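# Pour iron pellets into tube, cap with disc

## Task

Get the iron pellets out of the beaker and into the clear tube, then set the beaker upright on the bench again. The goal is complete only when the loose disc sits on top of the pellets with both rods passing through it.

## Robot and tools

Robot: two arms, left_arm and right_arm, each ending in a two-finger gripper. Occasionally a held part may be jerked briefly or a loose item nudged. Anything that falls or is left off the table fails the task.

Frames. Positions, velocities and Hand targets are reported in the scene frame. Its origin is at table-top height, halfway between the two arms' nominal bases. +z is up, +x points out over the table, and left_arm sits on the +y side; arm names do not match image sides. Real bases are offset from nominal; a BASES line, when present, gives their calibrated places. Printed hand poses can be off by a few centimetres, more at long reach. On each gripper the fingers point along its +z axis and open and close along its y axis. end_effector_position is the spot between the pads, about 1 cm short of the fingertips.

The 14-number row (shared by execute_actions and move): one flat list for both arms, always all 14 values in [-1, 1]. Left arm first: dx, dy, dz, rx, ry, rz, opening; then the same seven for right_arm. The six pose numbers are offsets, not poses, measured from that arm's Hand target at the start of the action or move, along the Hand target's own axes. 1.0 equals 0.6 m of travel or 180 degrees; rx, ry, rz form a single rotation vector. Opening is absolute: +1 fully open (0.094 m), -1 closed. Sending all six pose numbers as 0 re-requests the current Hand target. A 0 in the opening slot means half open, so to leave a gripper unchanged, resend its present command (see Tool commands).

execute_actions(actions, cameras): actions is a list of actions; each action is a table of up to 15 rows, one row per 1/30 s step. A short table repeats its last row until 15 steps are done. Every row counts from the action's start pose, and each new action starts from the current Hand target, so repeating the same offset keeps moving further. An empty list just returns state and images.

move(target, speed, blend, opening_speed, blocking, cameras): drives each gripper in a straight line toward a goal given as offsets from its Hand target. target is one 14-number row or a list of up to 15 rows; every row in the list counts from the same starting Hand targets. speed: m/s per arm path, 0.002 to 0.5, default 0.25 (rotation capped at twice that in rad/s); one value or one per target. blend (m) rounds corners between listed targets. opening_speed (0.2 or more, scale units per second) makes finger changes gradual; use a low value for fragile or squashable items. Moves run at least 0.5 s and are cut off at 10 s. They do not avoid obstacles or the other arm. Faster moves lag, stray and hit harder; aiming far past a contact presses harder. Do not route a path close by an arm's own base, as this can flip its shoulder posture; go around. blocking=false returns after about 0.5 s while the move continues.

wait(seconds 0 to 10): lets time pass holding the last commands. stop(): brakes a running move (needs room). zoom_image(camera, region): camera is cam_high, cam_left_wrist or cam_right_wrist; region [x0, y0, x1, y1] in pixels, at most 504 by 504, from the latest full image. Images are 672x504. finished_scene(scene): give the current scene's number; irreversible, and the goal must hold without the robot.

Controller behaviour. Each step, the commanded pose is clipped to within 100 mm and 20 degrees of the measured pose, so one action may fall short. Friction and weight can leave a gripper a centimetre or more off target in free air. Waiting does not close that gap; the next command re-requests it, and you can add the remaining distance as an offset. If an arm is blocked by an object it keeps pushing until commanded away; to release a push, command the target back past the gripper. The clearance check may block commands that bring one arm near the other's forearm, but it does not prevent gripper-to-gripper collisions.

Result lines. end_effector_position (m) and end_effector_quat_wxyz per arm; Hand target (last commanded pose after clipping, the base for the next offsets); Tool commands; grip_measured (same scale as opening; reads slightly wide when empty, and about 0.064 narrower than a hard part when squeezed, more for small or round parts); Joint positions (last value is finger gap in m); Joint velocities, marked within noise when still; Joint torques, in joint order, positive toward larger angles, with joints 1 to 3 wrapping at ±28 N m. The move: line gives an ending such as done, off_target, moving, held or fault, plus limits (paced = pose clipped, held = steps withheld). An arm not named in the ending is done (within 10 mm and 2 degrees). Neither done nor off_target indicates contact.

Gripping: fingers press at full force (about 50 to 64 N per pad) once commanded roughly 0.05 below first-touch reading (0.11 for small or round items). To release, command an opening well above grip_measured. Joint ranges (rad): waist -2.618 to 3.054, shoulder 0 to 3.142, elbow 0 to 3.142 (straight 2.901), wrist pitch and yaw -1.571 to 1.571, wrist roll -2.094 to 2.094.

Avoid: dropping or releasing moving parts, slamming, hard pushes, arm-to-arm collisions (can fail the task), and any arm stop. Holding loads, reaching far or pushing at unreachable poses heats motors: MOTOR HOT appears at 75 °C, an OVER-TEMPERATURE FAULT at 90 °C folds and disables that arm, and at 100 °C it goes limp.

Each tool is called after "Call:" by a JSON object that holds its "api" and its "payload".

## Session

Call:
{"api": "execute_actions", "payload": {"actions": []}}

Scene clock: 0.00 s.
left_arm: end_effector_position=(+0.2618, +0.0057, +0.2665) grip_measured=+1.000 end_effector_quat_wxyz=(+0.255, +0.492, +0.832, +0.029) | right_arm: end_effector_position=(+0.2414, -0.1332, +0.1888) grip_measured=+1.000 end_effector_quat_wxyz=(-0.390, +0.695, -0.565, -0.212)
Joint positions: left_arm=[-1.04 1.58 1.737 -1.297 -0.299 0.078 0.094] | right_arm=[0.184 1.27 0.849 -0.695 -0.831 -1.376 0.094]
Joint velocities: within noise
Joint torques (N m): no reading
Heat: left arm: 26 °C; right arm: 33 °C.
Hand target: left_arm +0.2629, +0.0052, +0.2767; +0.270, +0.485, +0.831, +0.022 | right_arm +0.2418, -0.1303, +0.1993; -0.403, +0.694, -0.557, -0.215
Tool commands: left_gripper/opening=+1.0 right_gripper/opening=+1.0

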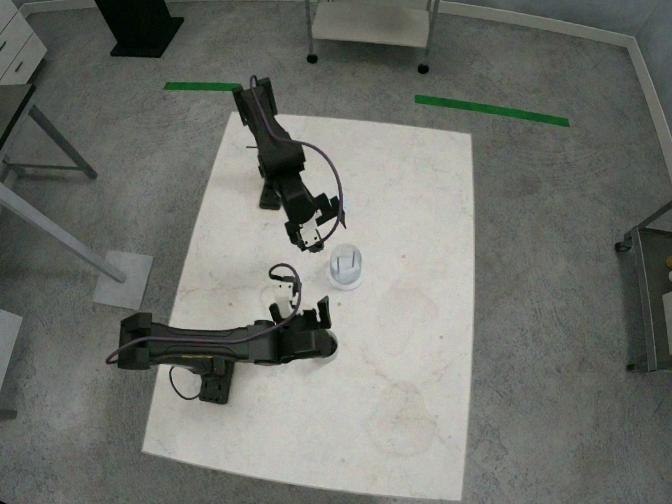

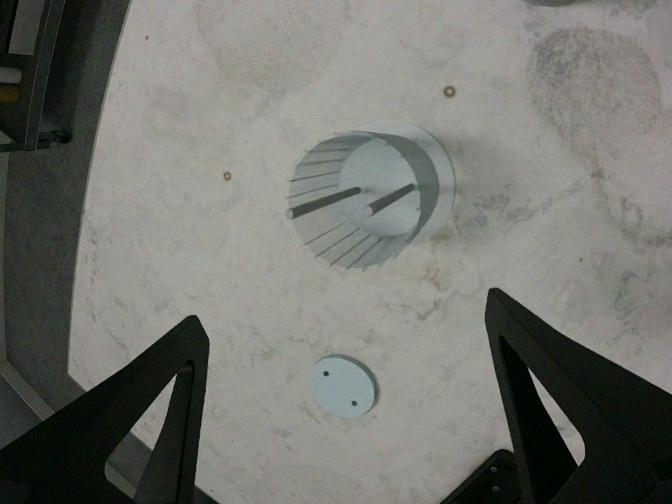

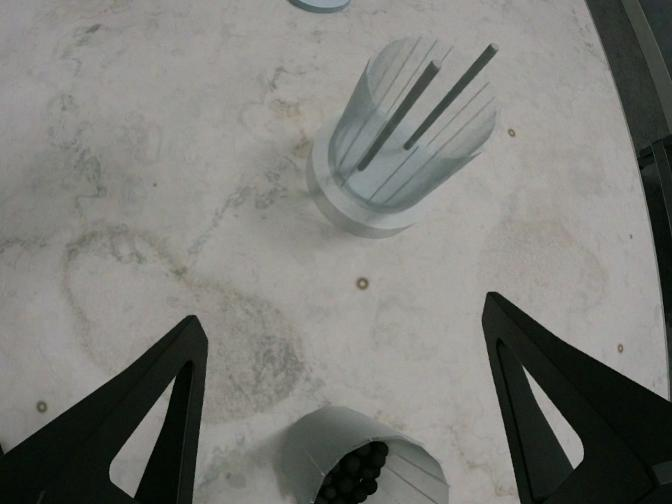

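Call:
{"api": "zoom_image", "payload": {"camera": "cam_high", "region": [220, 160, 420, 360]}}

Call:
{"api": "zoom_image", "payload": {"camera": "cam_left_wrist", "region": [240, 80, 500, 440]}}

Call:
{"api": "zoom_image", "payload": {"camera": "cam_right_wrist", "region": [240, 0, 560, 504]}}

Scaled by 2.520.

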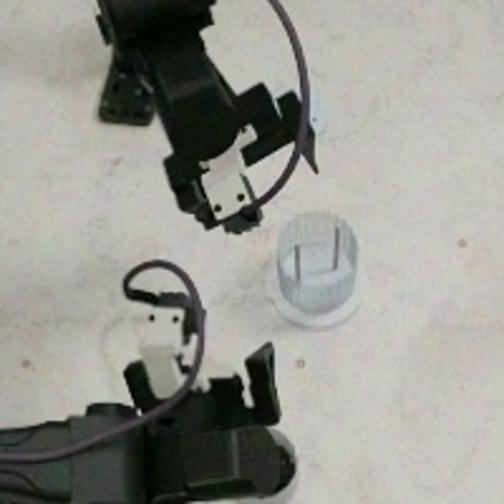

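Scaled by 1.400 from the camera's 672x504 image, which has a finer 960x720 frame.

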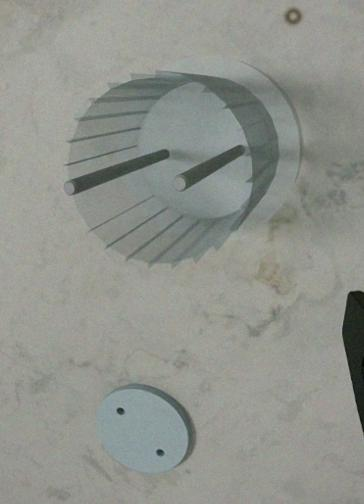

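Scaled by 1.000.

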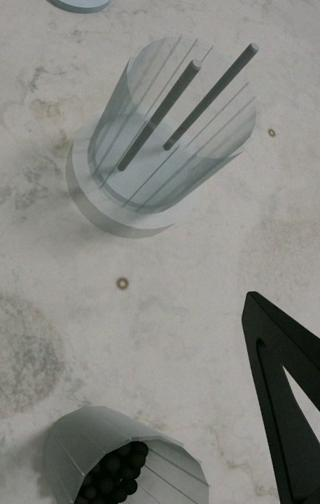

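Call:
{"api": "move", "payload": {"target": [0.0041, 0.0247, -0.0383, 0.1346, 0.1143, 0.1595, 1, 0, 0, -0.1333, 0, 0, 0, 1], "speed": 0.2}}

Scene clock: 12.23 s.
left_arm: end_effector_position=(+0.2679, +0.0168, +0.2842) grip_measured=+1.000 end_effector_quat_wxyz=(+0.164, +0.693, +0.702, -0.008) | right_arm: end_effector_position=(+0.2269, -0.1975, +0.2320) grip_measured=+1.000 end_effector_quat_wxyz=(-0.385, +0.696, -0.569, -0.211)
Joint positions: left_arm=[-0.87 1.727 2.051 -1.565 -0.018 0.675 0.094] | right_arm=[-0.111 1.275 1.057 -1.242 -0.903 -1.814 0.094]
Joint velocities: within noise
Joint torques (N m): left_arm=[0.47 -9.48 7.3 0.87 0.11 0.05] | right_arm=[-0.59 -3.12 7.3 0.18 -0.79 -0.08]
Heat: left arm: 28 °C; right arm: 33 °C.
Hand target: left_arm +0.2629, +0.0203, +0.2997; +0.000, +0.707, +0.707, +0.000 | right_arm +0.2297, -0.1942, +0.2460; -0.403, +0.694, -0.557, -0.215
Off the commanded pose: left_arm 0.017 m, 19 deg | right_arm 0.015 m, 3 deg.
joint sent to its limit (left arm) — joint 4 (wrist pitch), lower limit. The joint targets are off in position and orientation.
move: off_target (left_arm, right_arm)

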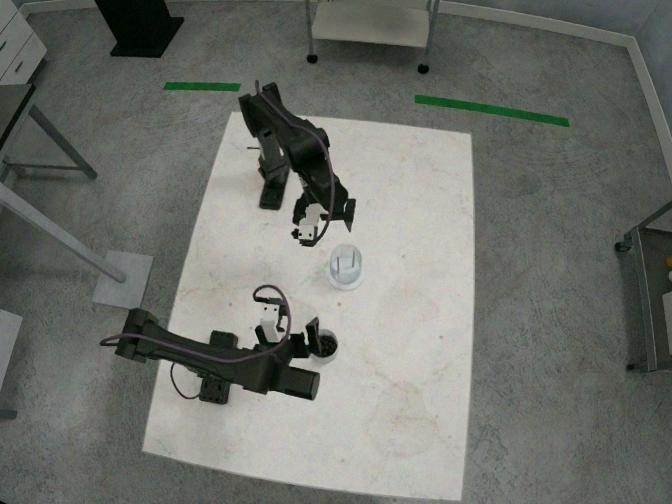

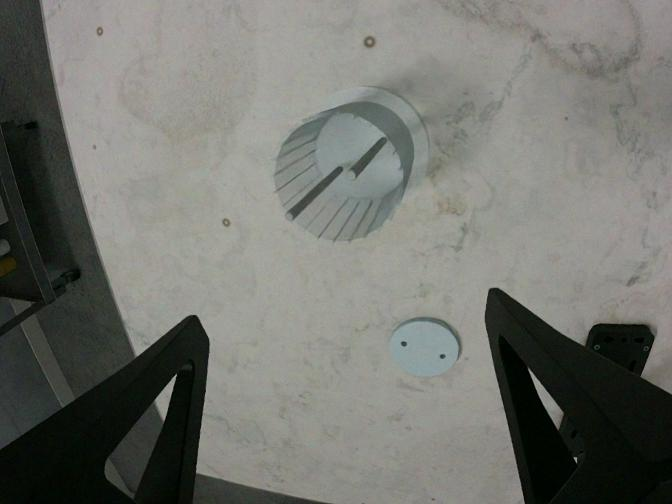

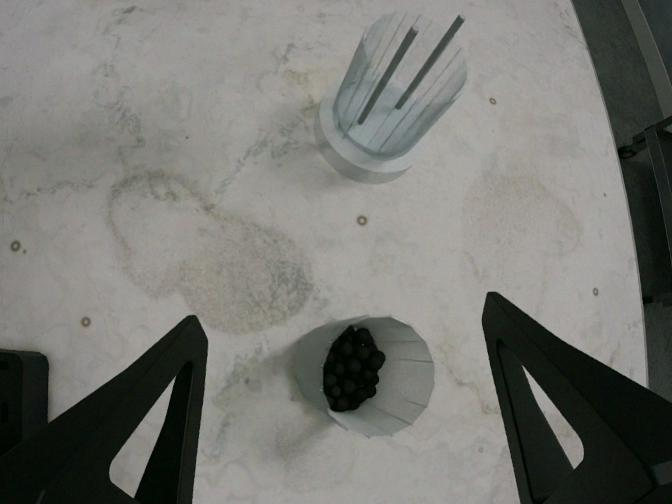

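Call:
{"api": "zoom_image", "payload": {"camera": "cam_left_wrist", "region": [260, 70, 480, 235]}}

Call:
{"api": "zoom_image", "payload": {"camera": "cam_left_wrist", "region": [380, 300, 480, 390]}}

Call:
{"api": "zoom_image", "payload": {"camera": "cam_right_wrist", "region": [280, 0, 500, 200]}}

Call:
{"api": "zoom_image", "payload": {"camera": "cam_right_wrist", "region": [270, 290, 460, 460]}}

Scaled by 2.291 from the camera's 672x504 image, which has a finer 960x720 frame.

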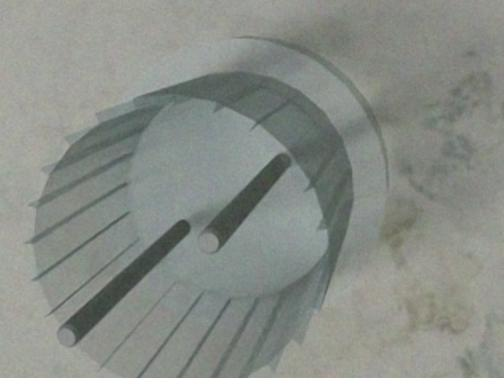

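Scaled by 5.040 from the camera's 672x504 image, which has a finer 960x720 frame.

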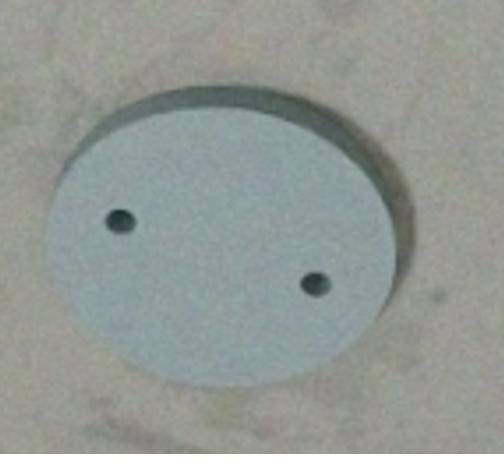

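Scaled by 2.291 from the camera's 672x504 image, which has a finer 960x720 frame.

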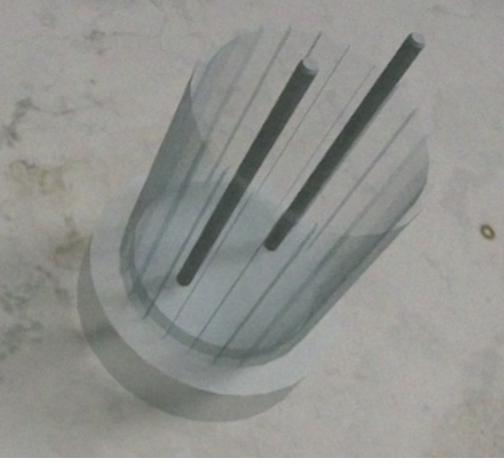

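Scaled by 2.653 from the camera's 672x504 image, which has a finer 960x720 frame.

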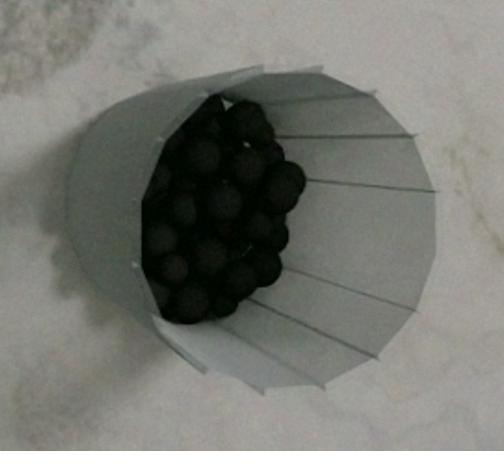

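Call:
{"api": "move", "payload": {"target": [0.3, -0.0382, 0.05, -0.0832, -0.2814, 0.0612, 1, 0.0717, -0.0175, -0.0220, 0.3312, 0.0129, 0.3034, 1], "speed": 0.2}}

Scene clock: 57.73 s.
left_arm: end_effector_position=(+0.2474, +0.2049, +0.2619) grip_measured=+1.000 end_effector_quat_wxyz=(+0.393, +0.688, +0.590, -0.155) | right_arm: end_effector_position=(+0.2453, -0.2318, +0.2191) grip_measured=+1.000 end_effector_quat_wxyz=(+0.520, -0.106, +0.846, +0.056)
Joint positions: left_arm=[0.281 1.193 1.266 -1.561 0.868 1.949 0.094] | right_arm=[0.465 0.535 0.473 -0.42 0.218 0.096 0.094]
Joint velocities: within noise
Joint torques (N m): left_arm=[0.58 -4.37 5 0.31 0.8 0] | right_arm=[0.73 0.87 4.96 1.96 0.17 0.15]
Heat: left arm: 29 °C; right arm: 33 °C.
Hand target: left_arm +0.2399, +0.2002, +0.2697; +0.390, +0.696, +0.565, -0.212 | right_arm +0.2500, -0.2299, +0.2249; +0.534, -0.096, +0.838, +0.061
Off the commanded pose: left_arm 0.012 m, 7 deg | right_arm 0.008 m, 2 deg.
joint sent to its limit (left arm) — joint 4 (wrist pitch), lower limit. The joint targets are off in orientation, not in position.
move: off_target (left_arm)

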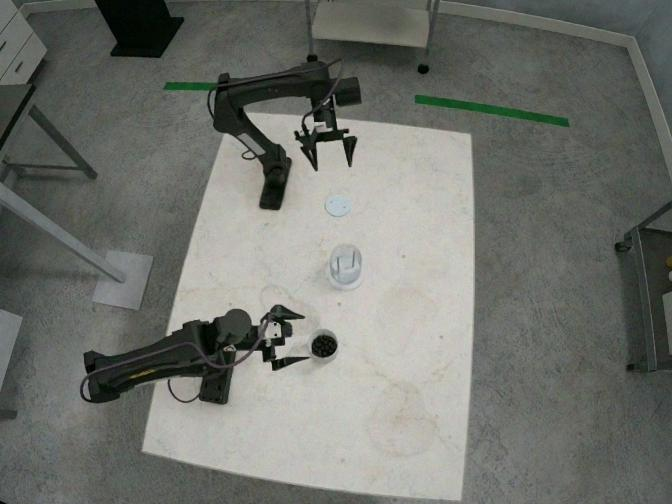

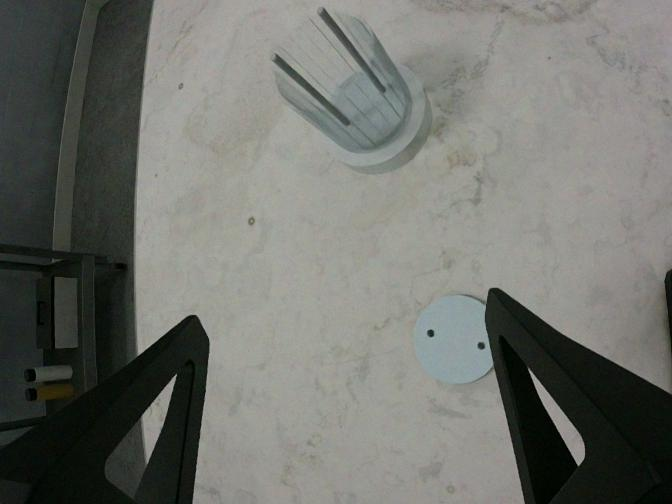

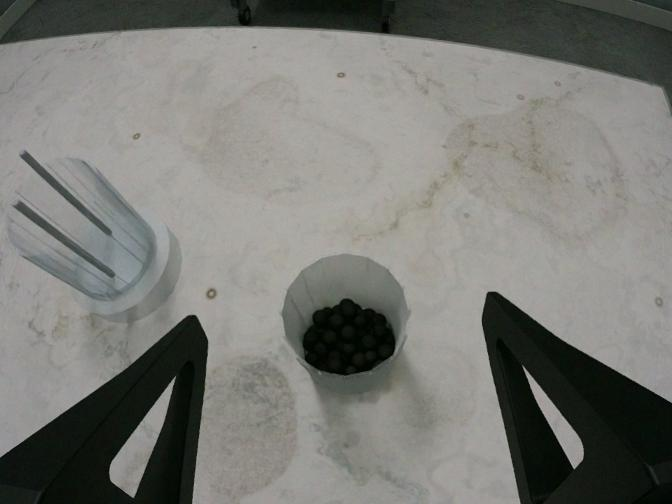

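Call:
{"api": "zoom_image", "payload": {"camera": "cam_right_wrist", "region": [260, 230, 440, 410]}}

Call:
{"api": "zoom_image", "payload": {"camera": "cam_right_wrist", "region": [0, 130, 220, 340]}}

Call:
{"api": "zoom_image", "payload": {"camera": "cam_high", "region": [240, 180, 400, 380]}}

Call:
{"api": "zoom_image", "payload": {"camera": "cam_left_wrist", "region": [250, 0, 450, 190]}}

Scaled by 2.800 from the camera's 672x504 image, which has a finer 960x720 frame.

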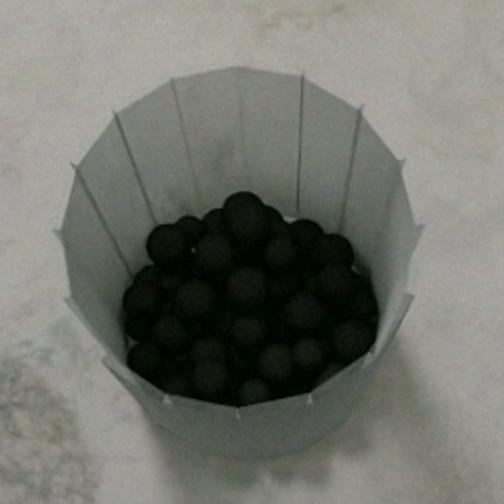

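Scaled by 2.291 from the camera's 672x504 image, which has a finer 960x720 frame.

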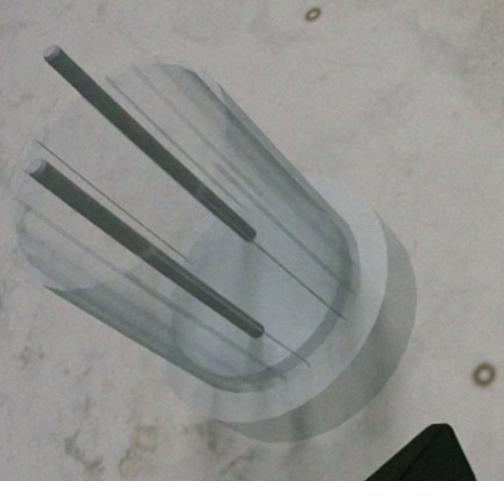

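Scaled by 2.520.

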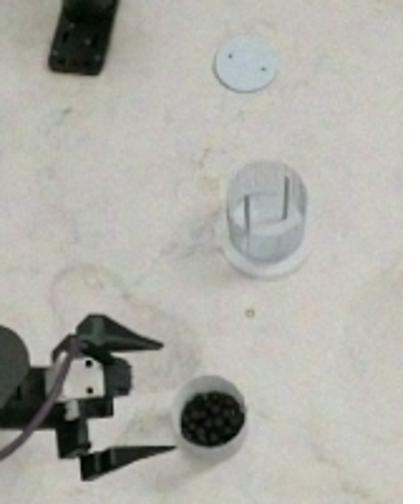

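Scaled by 2.520 from the camera's 672x504 image, which has a finer 960x720 frame.

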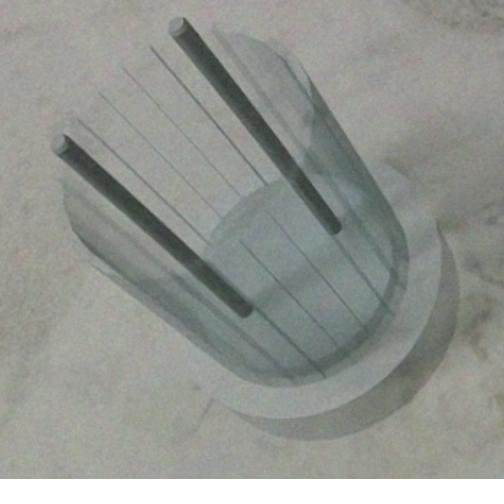

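Call:
{"api": "move", "payload": {"target": [0, 0, 0, -0.0272, -0.066, 0.0006, 1, 0.0568, -0.0008, 0.1110, 0, 0, 0, 1], "speed": 0.15}}

Scene clock: 68.93 s.
left_arm: end_effector_position=(+0.2458, +0.2039, +0.2613) grip_measured=+1.000 end_effector_quat_wxyz=(+0.474, +0.642, +0.574, -0.182) | right_arm: end_effector_position=(+0.2907, -0.2185, +0.1594) grip_measured=+1.000 end_effector_quat_wxyz=(+0.518, -0.095, +0.848, +0.062)
Joint positions: left_arm=[0.396 1.17 1.134 -1.564 1.065 2.078 0.094] | right_arm=[0.405 0.868 0.3 0.088 0.166 0.093 0.094]
Joint velocities: within noise
Joint torques (N m): left_arm=[0.62 -4.56 5.11 0.15 0.85 0.06] | right_arm=[-0.65 -1.01 4.71 1.97 -0.03 -0.09]
Heat: left arm: 28 °C; right arm: 32 °C.
Hand target: left_arm +0.2399, +0.2002, +0.2697; +0.476, +0.653, +0.529, -0.258 | right_arm +0.2949, -0.2201, +0.1659; +0.534, -0.096, +0.838, +0.061
Off the commanded pose: left_arm 0.011 m, 10 deg | right_arm 0.008 m, 2 deg.
joint sent to its limit (left arm) — joint 4 (wrist pitch), lower limit. The joint targets are off in orientation, not in position.
move: off_target (left_arm)

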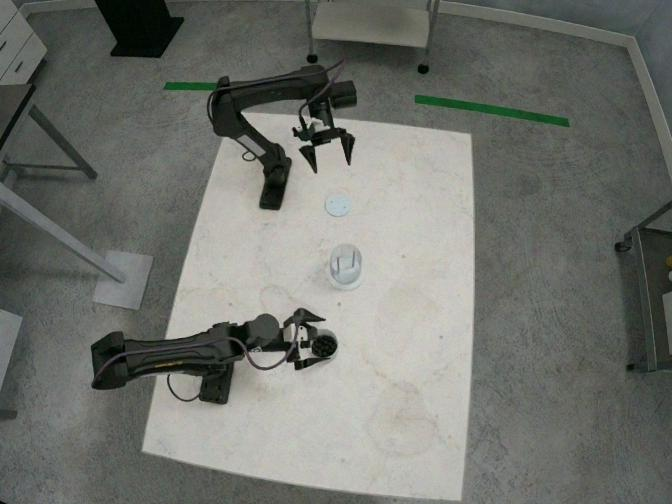

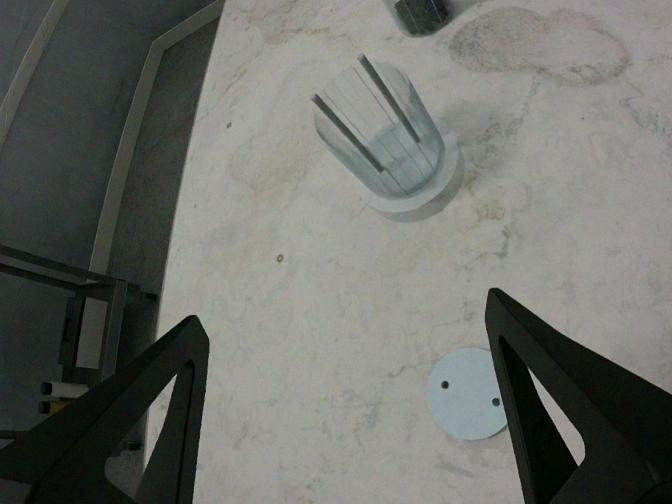

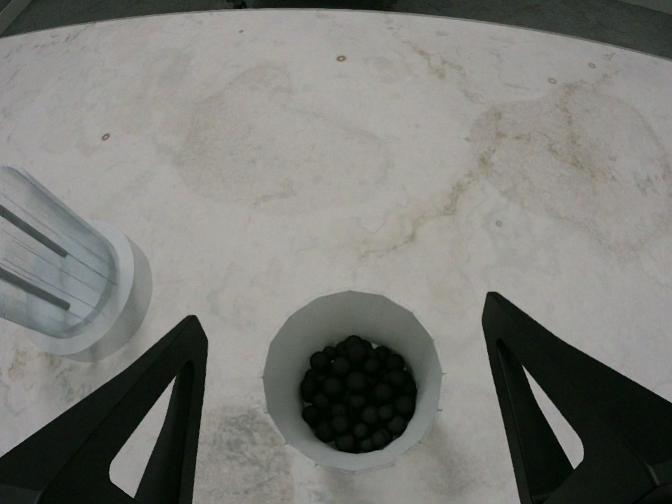

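Call:
{"api": "move", "payload": {"target": [0.0187, 0.0102, 0.0098, -0.1250, -0.0851, -0.1504, 1, 0.0797, 0.0005, 0.0263, 0, 0, 0, 1], "speed": 0.1}}

Scene clock: 82.17 s.
left_arm: end_effector_position=(+0.2504, +0.2001, +0.2522) grip_measured=+1.000 end_effector_quat_wxyz=(+0.566, +0.379, +0.646, -0.344) | right_arm: end_effector_position=(+0.2860, -0.2206, +0.1096) grip_measured=+1.000 end_effector_quat_wxyz=(+0.518, -0.096, +0.848, +0.062)
Joint positions: left_arm=[0.498 1.028 0.764 -1.206 1.448 1.454 0.094] | right_arm=[0.405 1.037 0.123 0.434 0.166 0.092 0.094]
Joint velocities: within noise
Joint torques (N m): left_arm=[0.59 -3.17 5.39 0.71 0.92 -0.18] | right_arm=[-0.06 -1.26 4.03 2 0.01 -0.06]
Heat: left arm: 28 °C; right arm: 32 °C.
Hand target: left_arm +0.2501, +0.2001, +0.2600; +0.585, +0.369, +0.638, -0.338 | right_arm +0.2891, -0.2211, +0.1159; +0.534, -0.096, +0.838, +0.061
Off the commanded pose: left_arm 0.008 m, 3 deg | right_arm 0.007 m, 2 deg.
move: off_target (left_arm)

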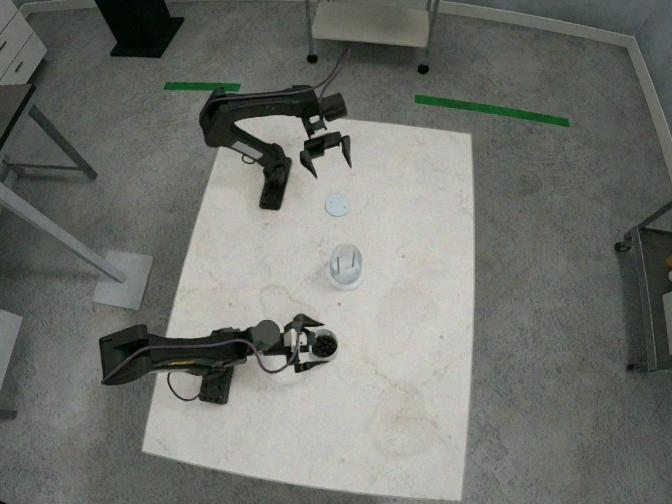

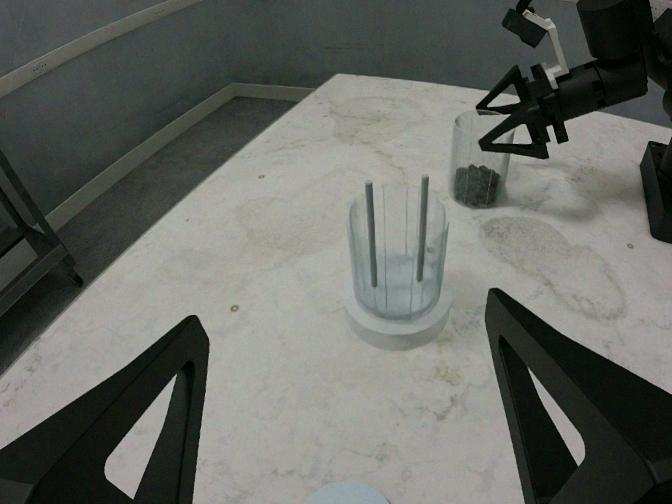

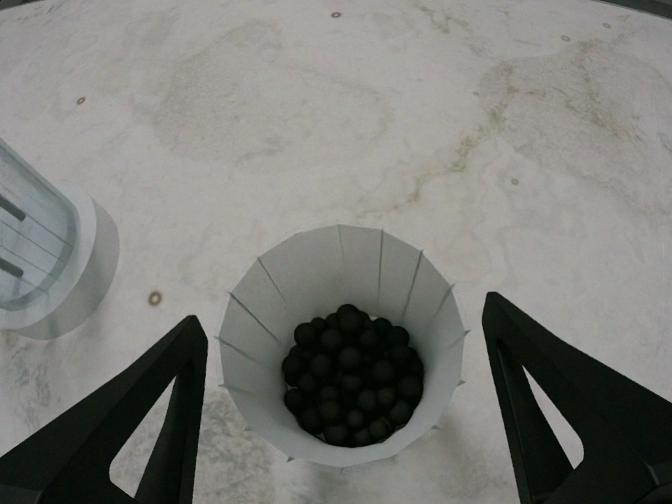

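Call:
{"api": "move", "payload": {"target": [0, 0, 0, 0, 0, 0, 1, 0.0674, 0, 0.0314, 0, 0, 0, 1], "speed": 0.08}}

Scene clock: 86.40 s.
left_arm: end_effector_position=(+0.2518, +0.2008, +0.2530) grip_measured=+1.000 end_effector_quat_wxyz=(+0.572, +0.371, +0.649, -0.338) | right_arm: end_effector_position=(+0.2859, -0.2207, +0.0642) grip_measured=+1.000 end_effector_quat_wxyz=(+0.518, -0.096, +0.848, +0.062)
Joint positions: left_arm=[0.498 0.956 0.723 -1.044 1.448 1.259 0.094] | right_arm=[0.405 1.5 0.017 1.004 0.166 0.092 0.094]
Joint velocities: within noise
Joint torques (N m): left_arm=[0.28 -2.62 5.7 0.9 0.8 -0.1] | right_arm=[0.08 -2.54 2.09 1.96 0.03 -0.04]
Heat: left arm: 28 °C; right arm: 32 °C.
Hand target: left_arm +0.2501, +0.2001, +0.2600; +0.585, +0.369, +0.638, -0.338 | right_arm +0.2891, -0.2212, +0.0713; +0.534, -0.096, +0.838, +0.061
Off the commanded pose: left_arm 0.007 m, 2 deg | right_arm 0.008 m, 2 deg.
move: done

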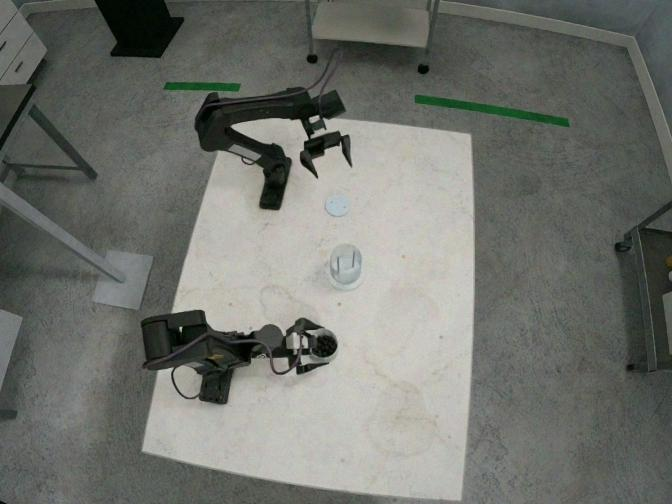

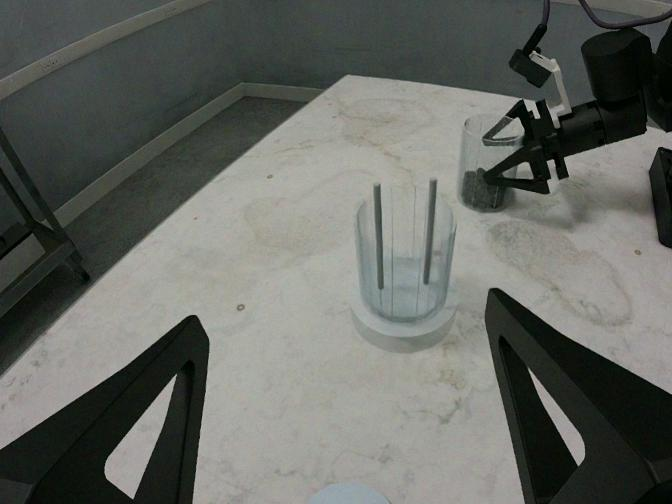

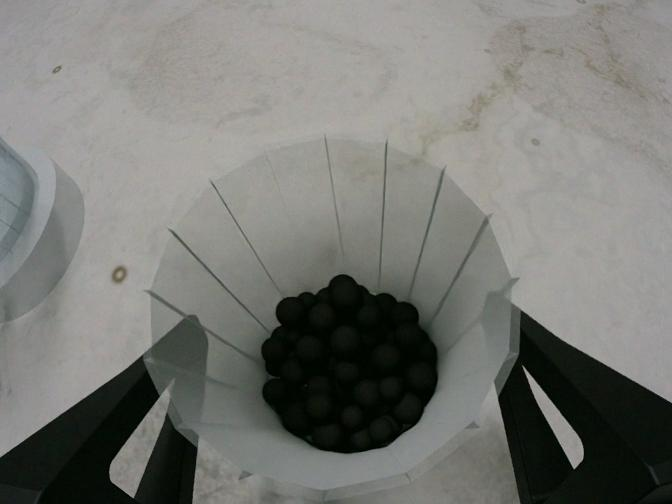

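Call:
{"api": "move", "payload": {"target": [0, 0, 0, 0, 0, 0, 1, 0, 0, 0, 0, 0, 0, 0.55], "opening_speed": 0.4, "cameras": ["cam_right_wrist", "cam_left_wrist"]}}

Scene clock: 89.03 s.
left_arm: end_effector_position=(+0.2520, +0.2010, +0.2532) grip_measured=+1.000 end_effector_quat_wxyz=(+0.573, +0.369, +0.649, -0.337) | right_arm: end_effector_position=(+0.2859, -0.2207, +0.0642) grip_measured=+0.657 end_effector_quat_wxyz=(+0.518, -0.096, +0.848, +0.062)
Joint positions: left_arm=[0.498 0.943 0.715 -1.014 1.448 1.225 0.094] | right_arm=[0.405 1.5 0.017 1.004 0.166 0.092 0.078]
Joint velocities: within noise
Joint torques (N m): left_arm=[0.14 -2.66 5.76 0.95 0.76 -0.14] | right_arm=[0.09 -2.43 2 1.96 0.06 -0.04]
Heat: left arm: 28 °C; right arm: 32 °C.
Hand target: left_arm +0.2501, +0.2001, +0.2600; +0.585, +0.369, +0.638, -0.338 | right_arm +0.2891, -0.2212, +0.0713; +0.534, -0.096, +0.838, +0.061
Off the commanded pose: left_arm 0.007 m, 2 deg | right_arm 0.008 m, 2 deg.
move: done
Images, in order (width x height): cam_left_wrist 672x504, cam_right_wrist 672x504.

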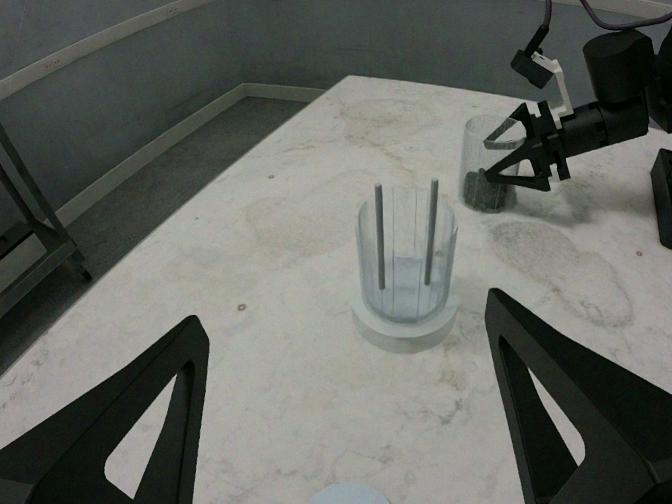

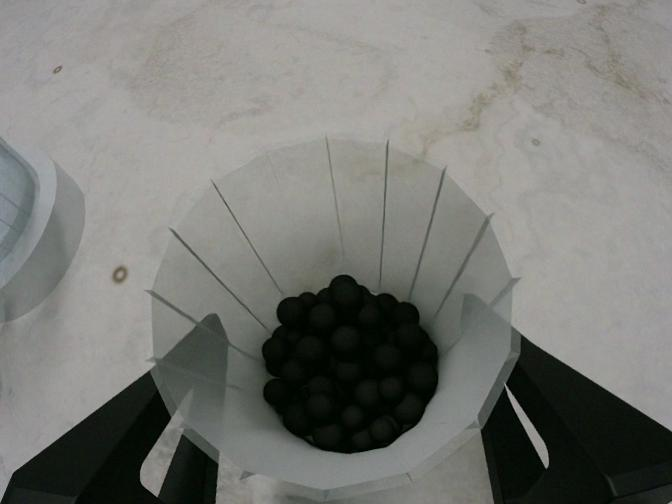

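Call:
{"api": "move", "payload": {"target": [0, 0, 0, 0, 0, 0, 1, 0, 0, 0, 0, 0, 0, 0.45], "opening_speed": 0.3, "cameras": ["cam_right_wrist"]}}

Scene clock: 92.47 s.
left_arm: end_effector_position=(+0.2523, +0.2011, +0.2533) grip_measured=+1.000 end_effector_quat_wxyz=(+0.573, +0.369, +0.650, -0.338) | right_arm: end_effector_position=(+0.2859, -0.2207, +0.0642) grip_measured=+0.657 end_effector_quat_wxyz=(+0.518, -0.096, +0.848, +0.062)
Joint positions: left_arm=[0.498 0.943 0.715 -1.011 1.448 1.221 0.094] | right_arm=[0.405 1.5 0.017 1.004 0.166 0.092 0.078]
Joint velocities: within noise
Joint torques (N m): left_arm=[0.1 -2.86 5.53 0.97 0.84 -0.21] | right_arm=[0.05 -2.5 2.14 1.97 0.06 -0.1]
Heat: left arm: 28 °C; right arm: 32 °C.
Hand target: left_arm +0.2501, +0.2001, +0.2600; +0.585, +0.369, +0.638, -0.338 | right_arm +0.2891, -0.2212, +0.0713; +0.534, -0.096, +0.838, +0.061
Off the commanded pose: left_arm 0.007 m, 2 deg | right_arm 0.008 m, 2 deg.
move: done
Images, in order (width x height): cam_right_wrist 672x504.

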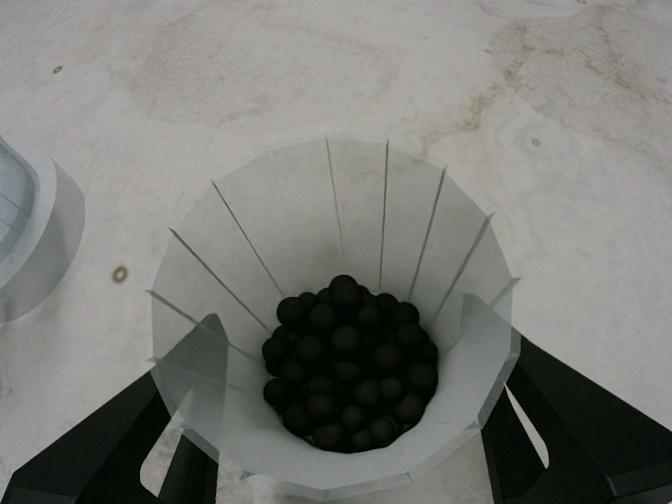

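Call:
{"api": "move", "payload": {"target": [0, 0, 0, 0, 0, 0, 1, -0.2719, 0, -0.1268, 0, 0, 0, 0.45], "speed": 0.12}}

Scene clock: 95.40 s.
left_arm: end_effector_position=(+0.2525, +0.2012, +0.2534) grip_measured=+1.000 end_effector_quat_wxyz=(+0.573, +0.368, +0.650, -0.338) | right_arm: end_effector_position=(+0.2822, -0.2223, +0.2137) grip_measured=+0.657 end_effector_quat_wxyz=(+0.490, -0.101, +0.864, +0.053)
Joint positions: left_arm=[0.498 0.943 0.715 -1.008 1.448 1.218 0.094] | right_arm=[0.405 0.793 0.556 -0.311 0.166 0.092 0.078]
Joint velocities: within noise
Joint torques (N m): left_arm=[-0.01 -2.97 5.38 0.98 0.8 -0.13] | right_arm=[0.05 -3.3 9.22 1.72 0.06 -0.06]
Heat: left arm: 28 °C; right arm: 32 °C.
Hand target: left_arm +0.2501, +0.2001, +0.2600; +0.585, +0.369, +0.638, -0.338 | right_arm +0.2890, -0.2211, +0.2513; +0.534, -0.096, +0.838, +0.061
Off the commanded pose: left_arm 0.007 m, 2 deg | right_arm 0.038 m, 6 deg.
move: off_target (right_arm)

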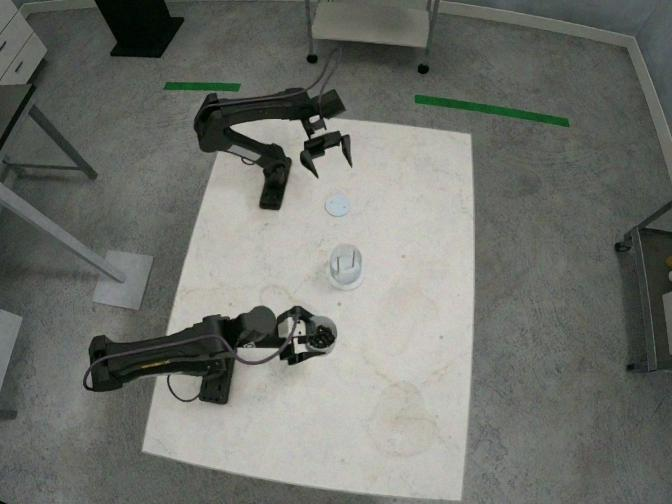

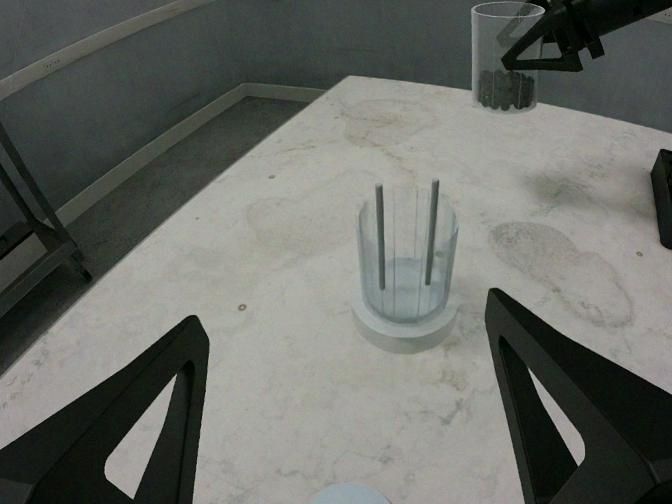

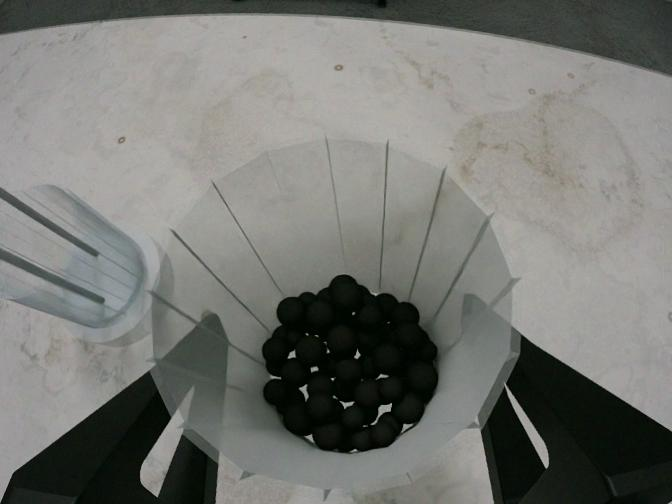

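Call:
{"api": "move", "payload": {"target": [0, 0, 0, 0, 0, 0, 1, -0.0790, 0.1878, 0.1865, 0.1261, -0.1204, -0.3908, 0.45], "speed": 0.15}}

Scene clock: 109.67 s.
left_arm: end_effector_position=(+0.2526, +0.2013, +0.2535) grip_measured=+1.000 end_effector_quat_wxyz=(+0.573, +0.368, +0.650, -0.338) | right_arm: end_effector_position=(+0.3758, -0.0955, +0.2068) grip_measured=+0.657 end_effector_quat_wxyz=(+0.563, -0.489, +0.537, -0.394)
Joint positions: left_arm=[0.498 0.943 0.715 -1.007 1.448 1.216 0.094] | right_arm=[0.765 1.686 0.57 1.046 0.649 -1.307 0.078]
Joint velocities: within noise
Joint torques (N m): left_arm=[0.14 -2.88 5.55 0.92 0.8 -0.11] | right_arm=[0.31 -6.46 7.36 2.49 -0.04 -0.12]
Heat: left arm: 28 °C; right arm: 32 °C.
Hand target: left_arm +0.2501, +0.2001, +0.2600; +0.585, +0.369, +0.638, -0.338 | right_arm +0.3820, -0.0840, +0.2470; +0.617, -0.443, +0.519, -0.393
Off the commanded pose: left_arm 0.007 m, 2 deg | right_arm 0.042 m, 8 deg.
move: off_target (right_arm)

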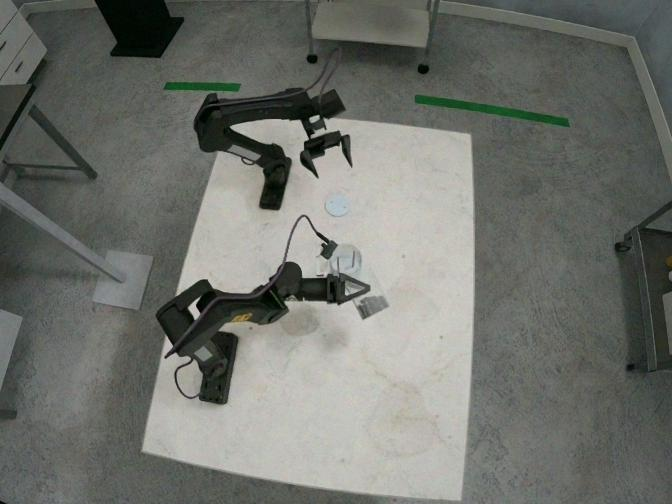

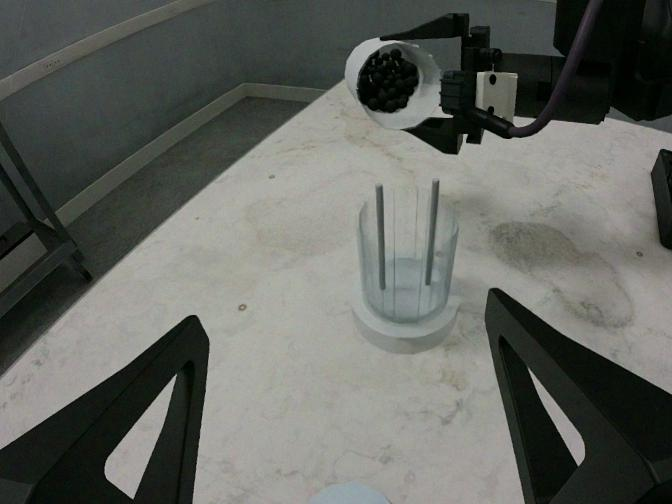

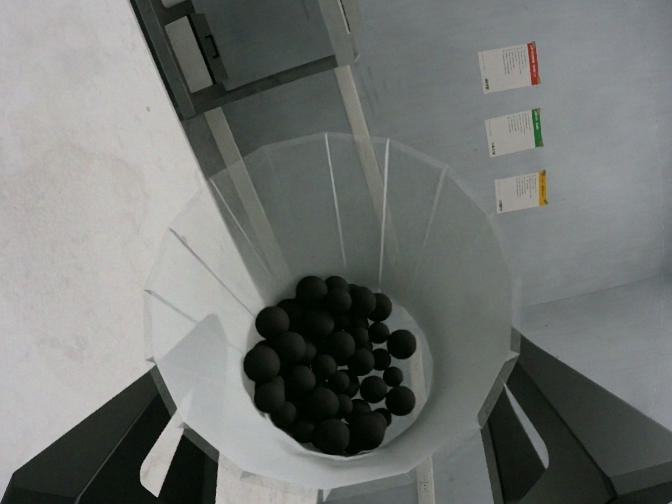

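Call:
{"api": "zoom_image", "payload": {"camera": "cam_high", "region": [270, 210, 430, 350]}}

Call:
{"api": "zoom_image", "payload": {"camera": "cam_left_wrist", "region": [300, 0, 560, 360]}}

Scaled by 3.150.

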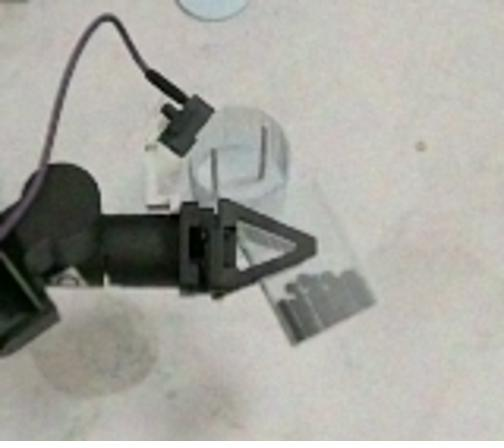

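Scaled by 1.400 from the camera's 672x504 image, which has a finer 960x720 frame.

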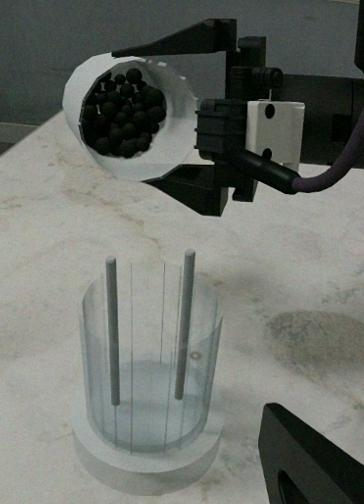

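Call:
{"api": "move", "payload": {"target": [0, 0, 0, 0, 0, 0, 1, -0.0822, 0.0342, -0.0438, 0, 0, 0, 0.45], "speed": 0.08}}

Scene clock: 114.80 s.
left_arm: end_effector_position=(+0.2526, +0.2013, +0.2535) grip_measured=+1.000 end_effector_quat_wxyz=(+0.573, +0.368, +0.650, -0.338) | right_arm: end_effector_position=(+0.3438, -0.0411, +0.2063) grip_measured=+0.657 end_effector_quat_wxyz=(+0.573, -0.493, +0.522, -0.396)
Joint positions: left_arm=[0.498 0.943 0.715 -1.007 1.448 1.216 0.094] | right_arm=[0.959 1.772 0.634 1.094 0.818 -1.329 0.078]
Joint velocities: within noise
Joint torques (N m): left_arm=[-0.01 -2.91 5.59 0.94 0.81 -0.12] | right_arm=[0.24 -6.95 6.99 2.38 0.11 -0.08]
Heat: left arm: 28 °C; right arm: 32 °C.
Hand target: left_arm +0.2501, +0.2001, +0.2600; +0.585, +0.369, +0.638, -0.338 | right_arm +0.3491, -0.0349, +0.2399; +0.617, -0.443, +0.519, -0.393
Off the commanded pose: left_arm 0.007 m, 2 deg | right_arm 0.035 m, 8 deg.
move: off_target (right_arm)

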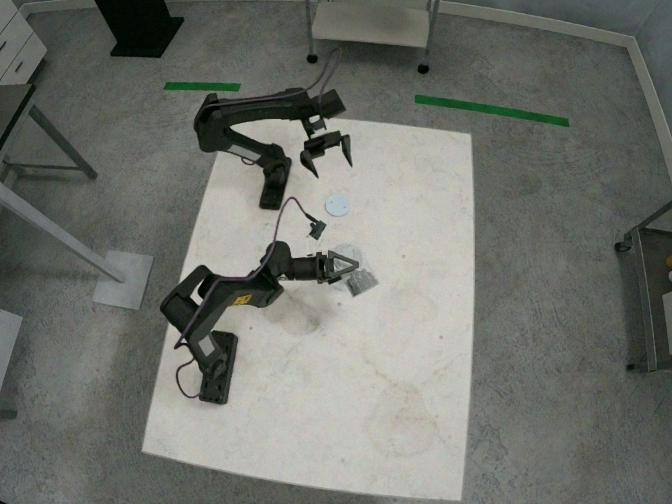

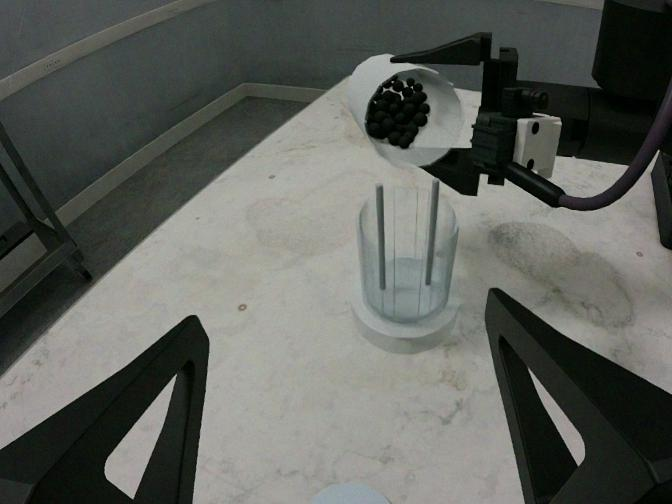

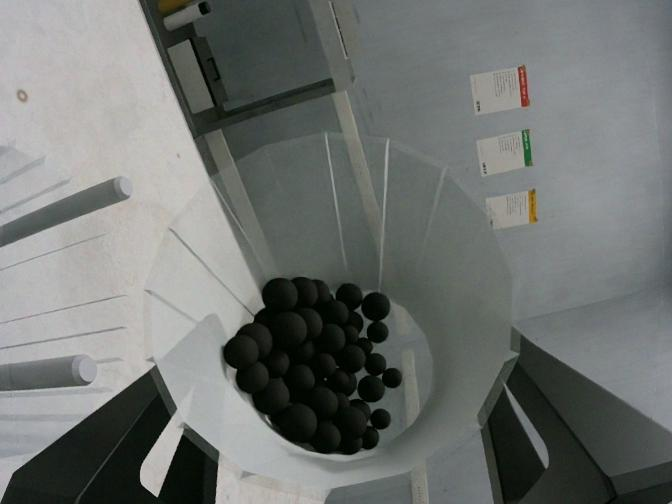

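Call:
{"api": "zoom_image", "payload": {"camera": "cam_high", "region": [290, 210, 410, 330]}}

Call:
{"api": "zoom_image", "payload": {"camera": "cam_left_wrist", "region": [330, 30, 500, 260]}}

Scaled by 4.200.

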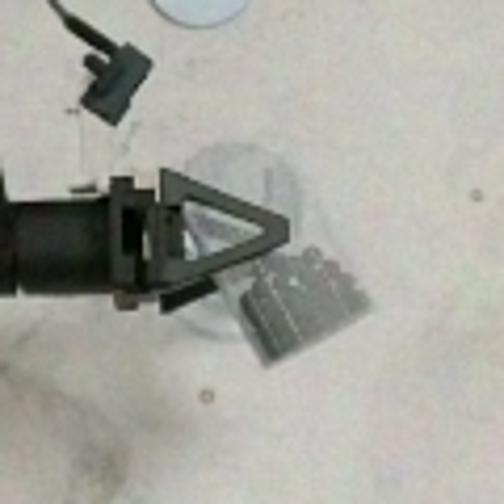

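Scaled by 2.191 from the camera's 672x504 image, which has a finer 960x720 frame.

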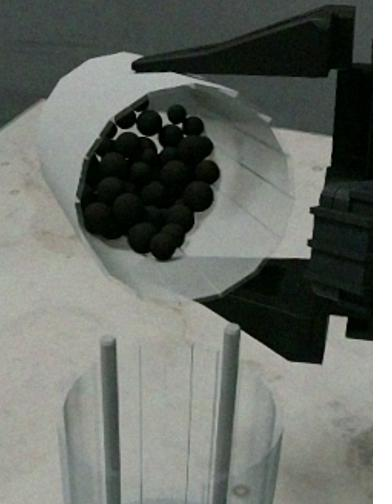

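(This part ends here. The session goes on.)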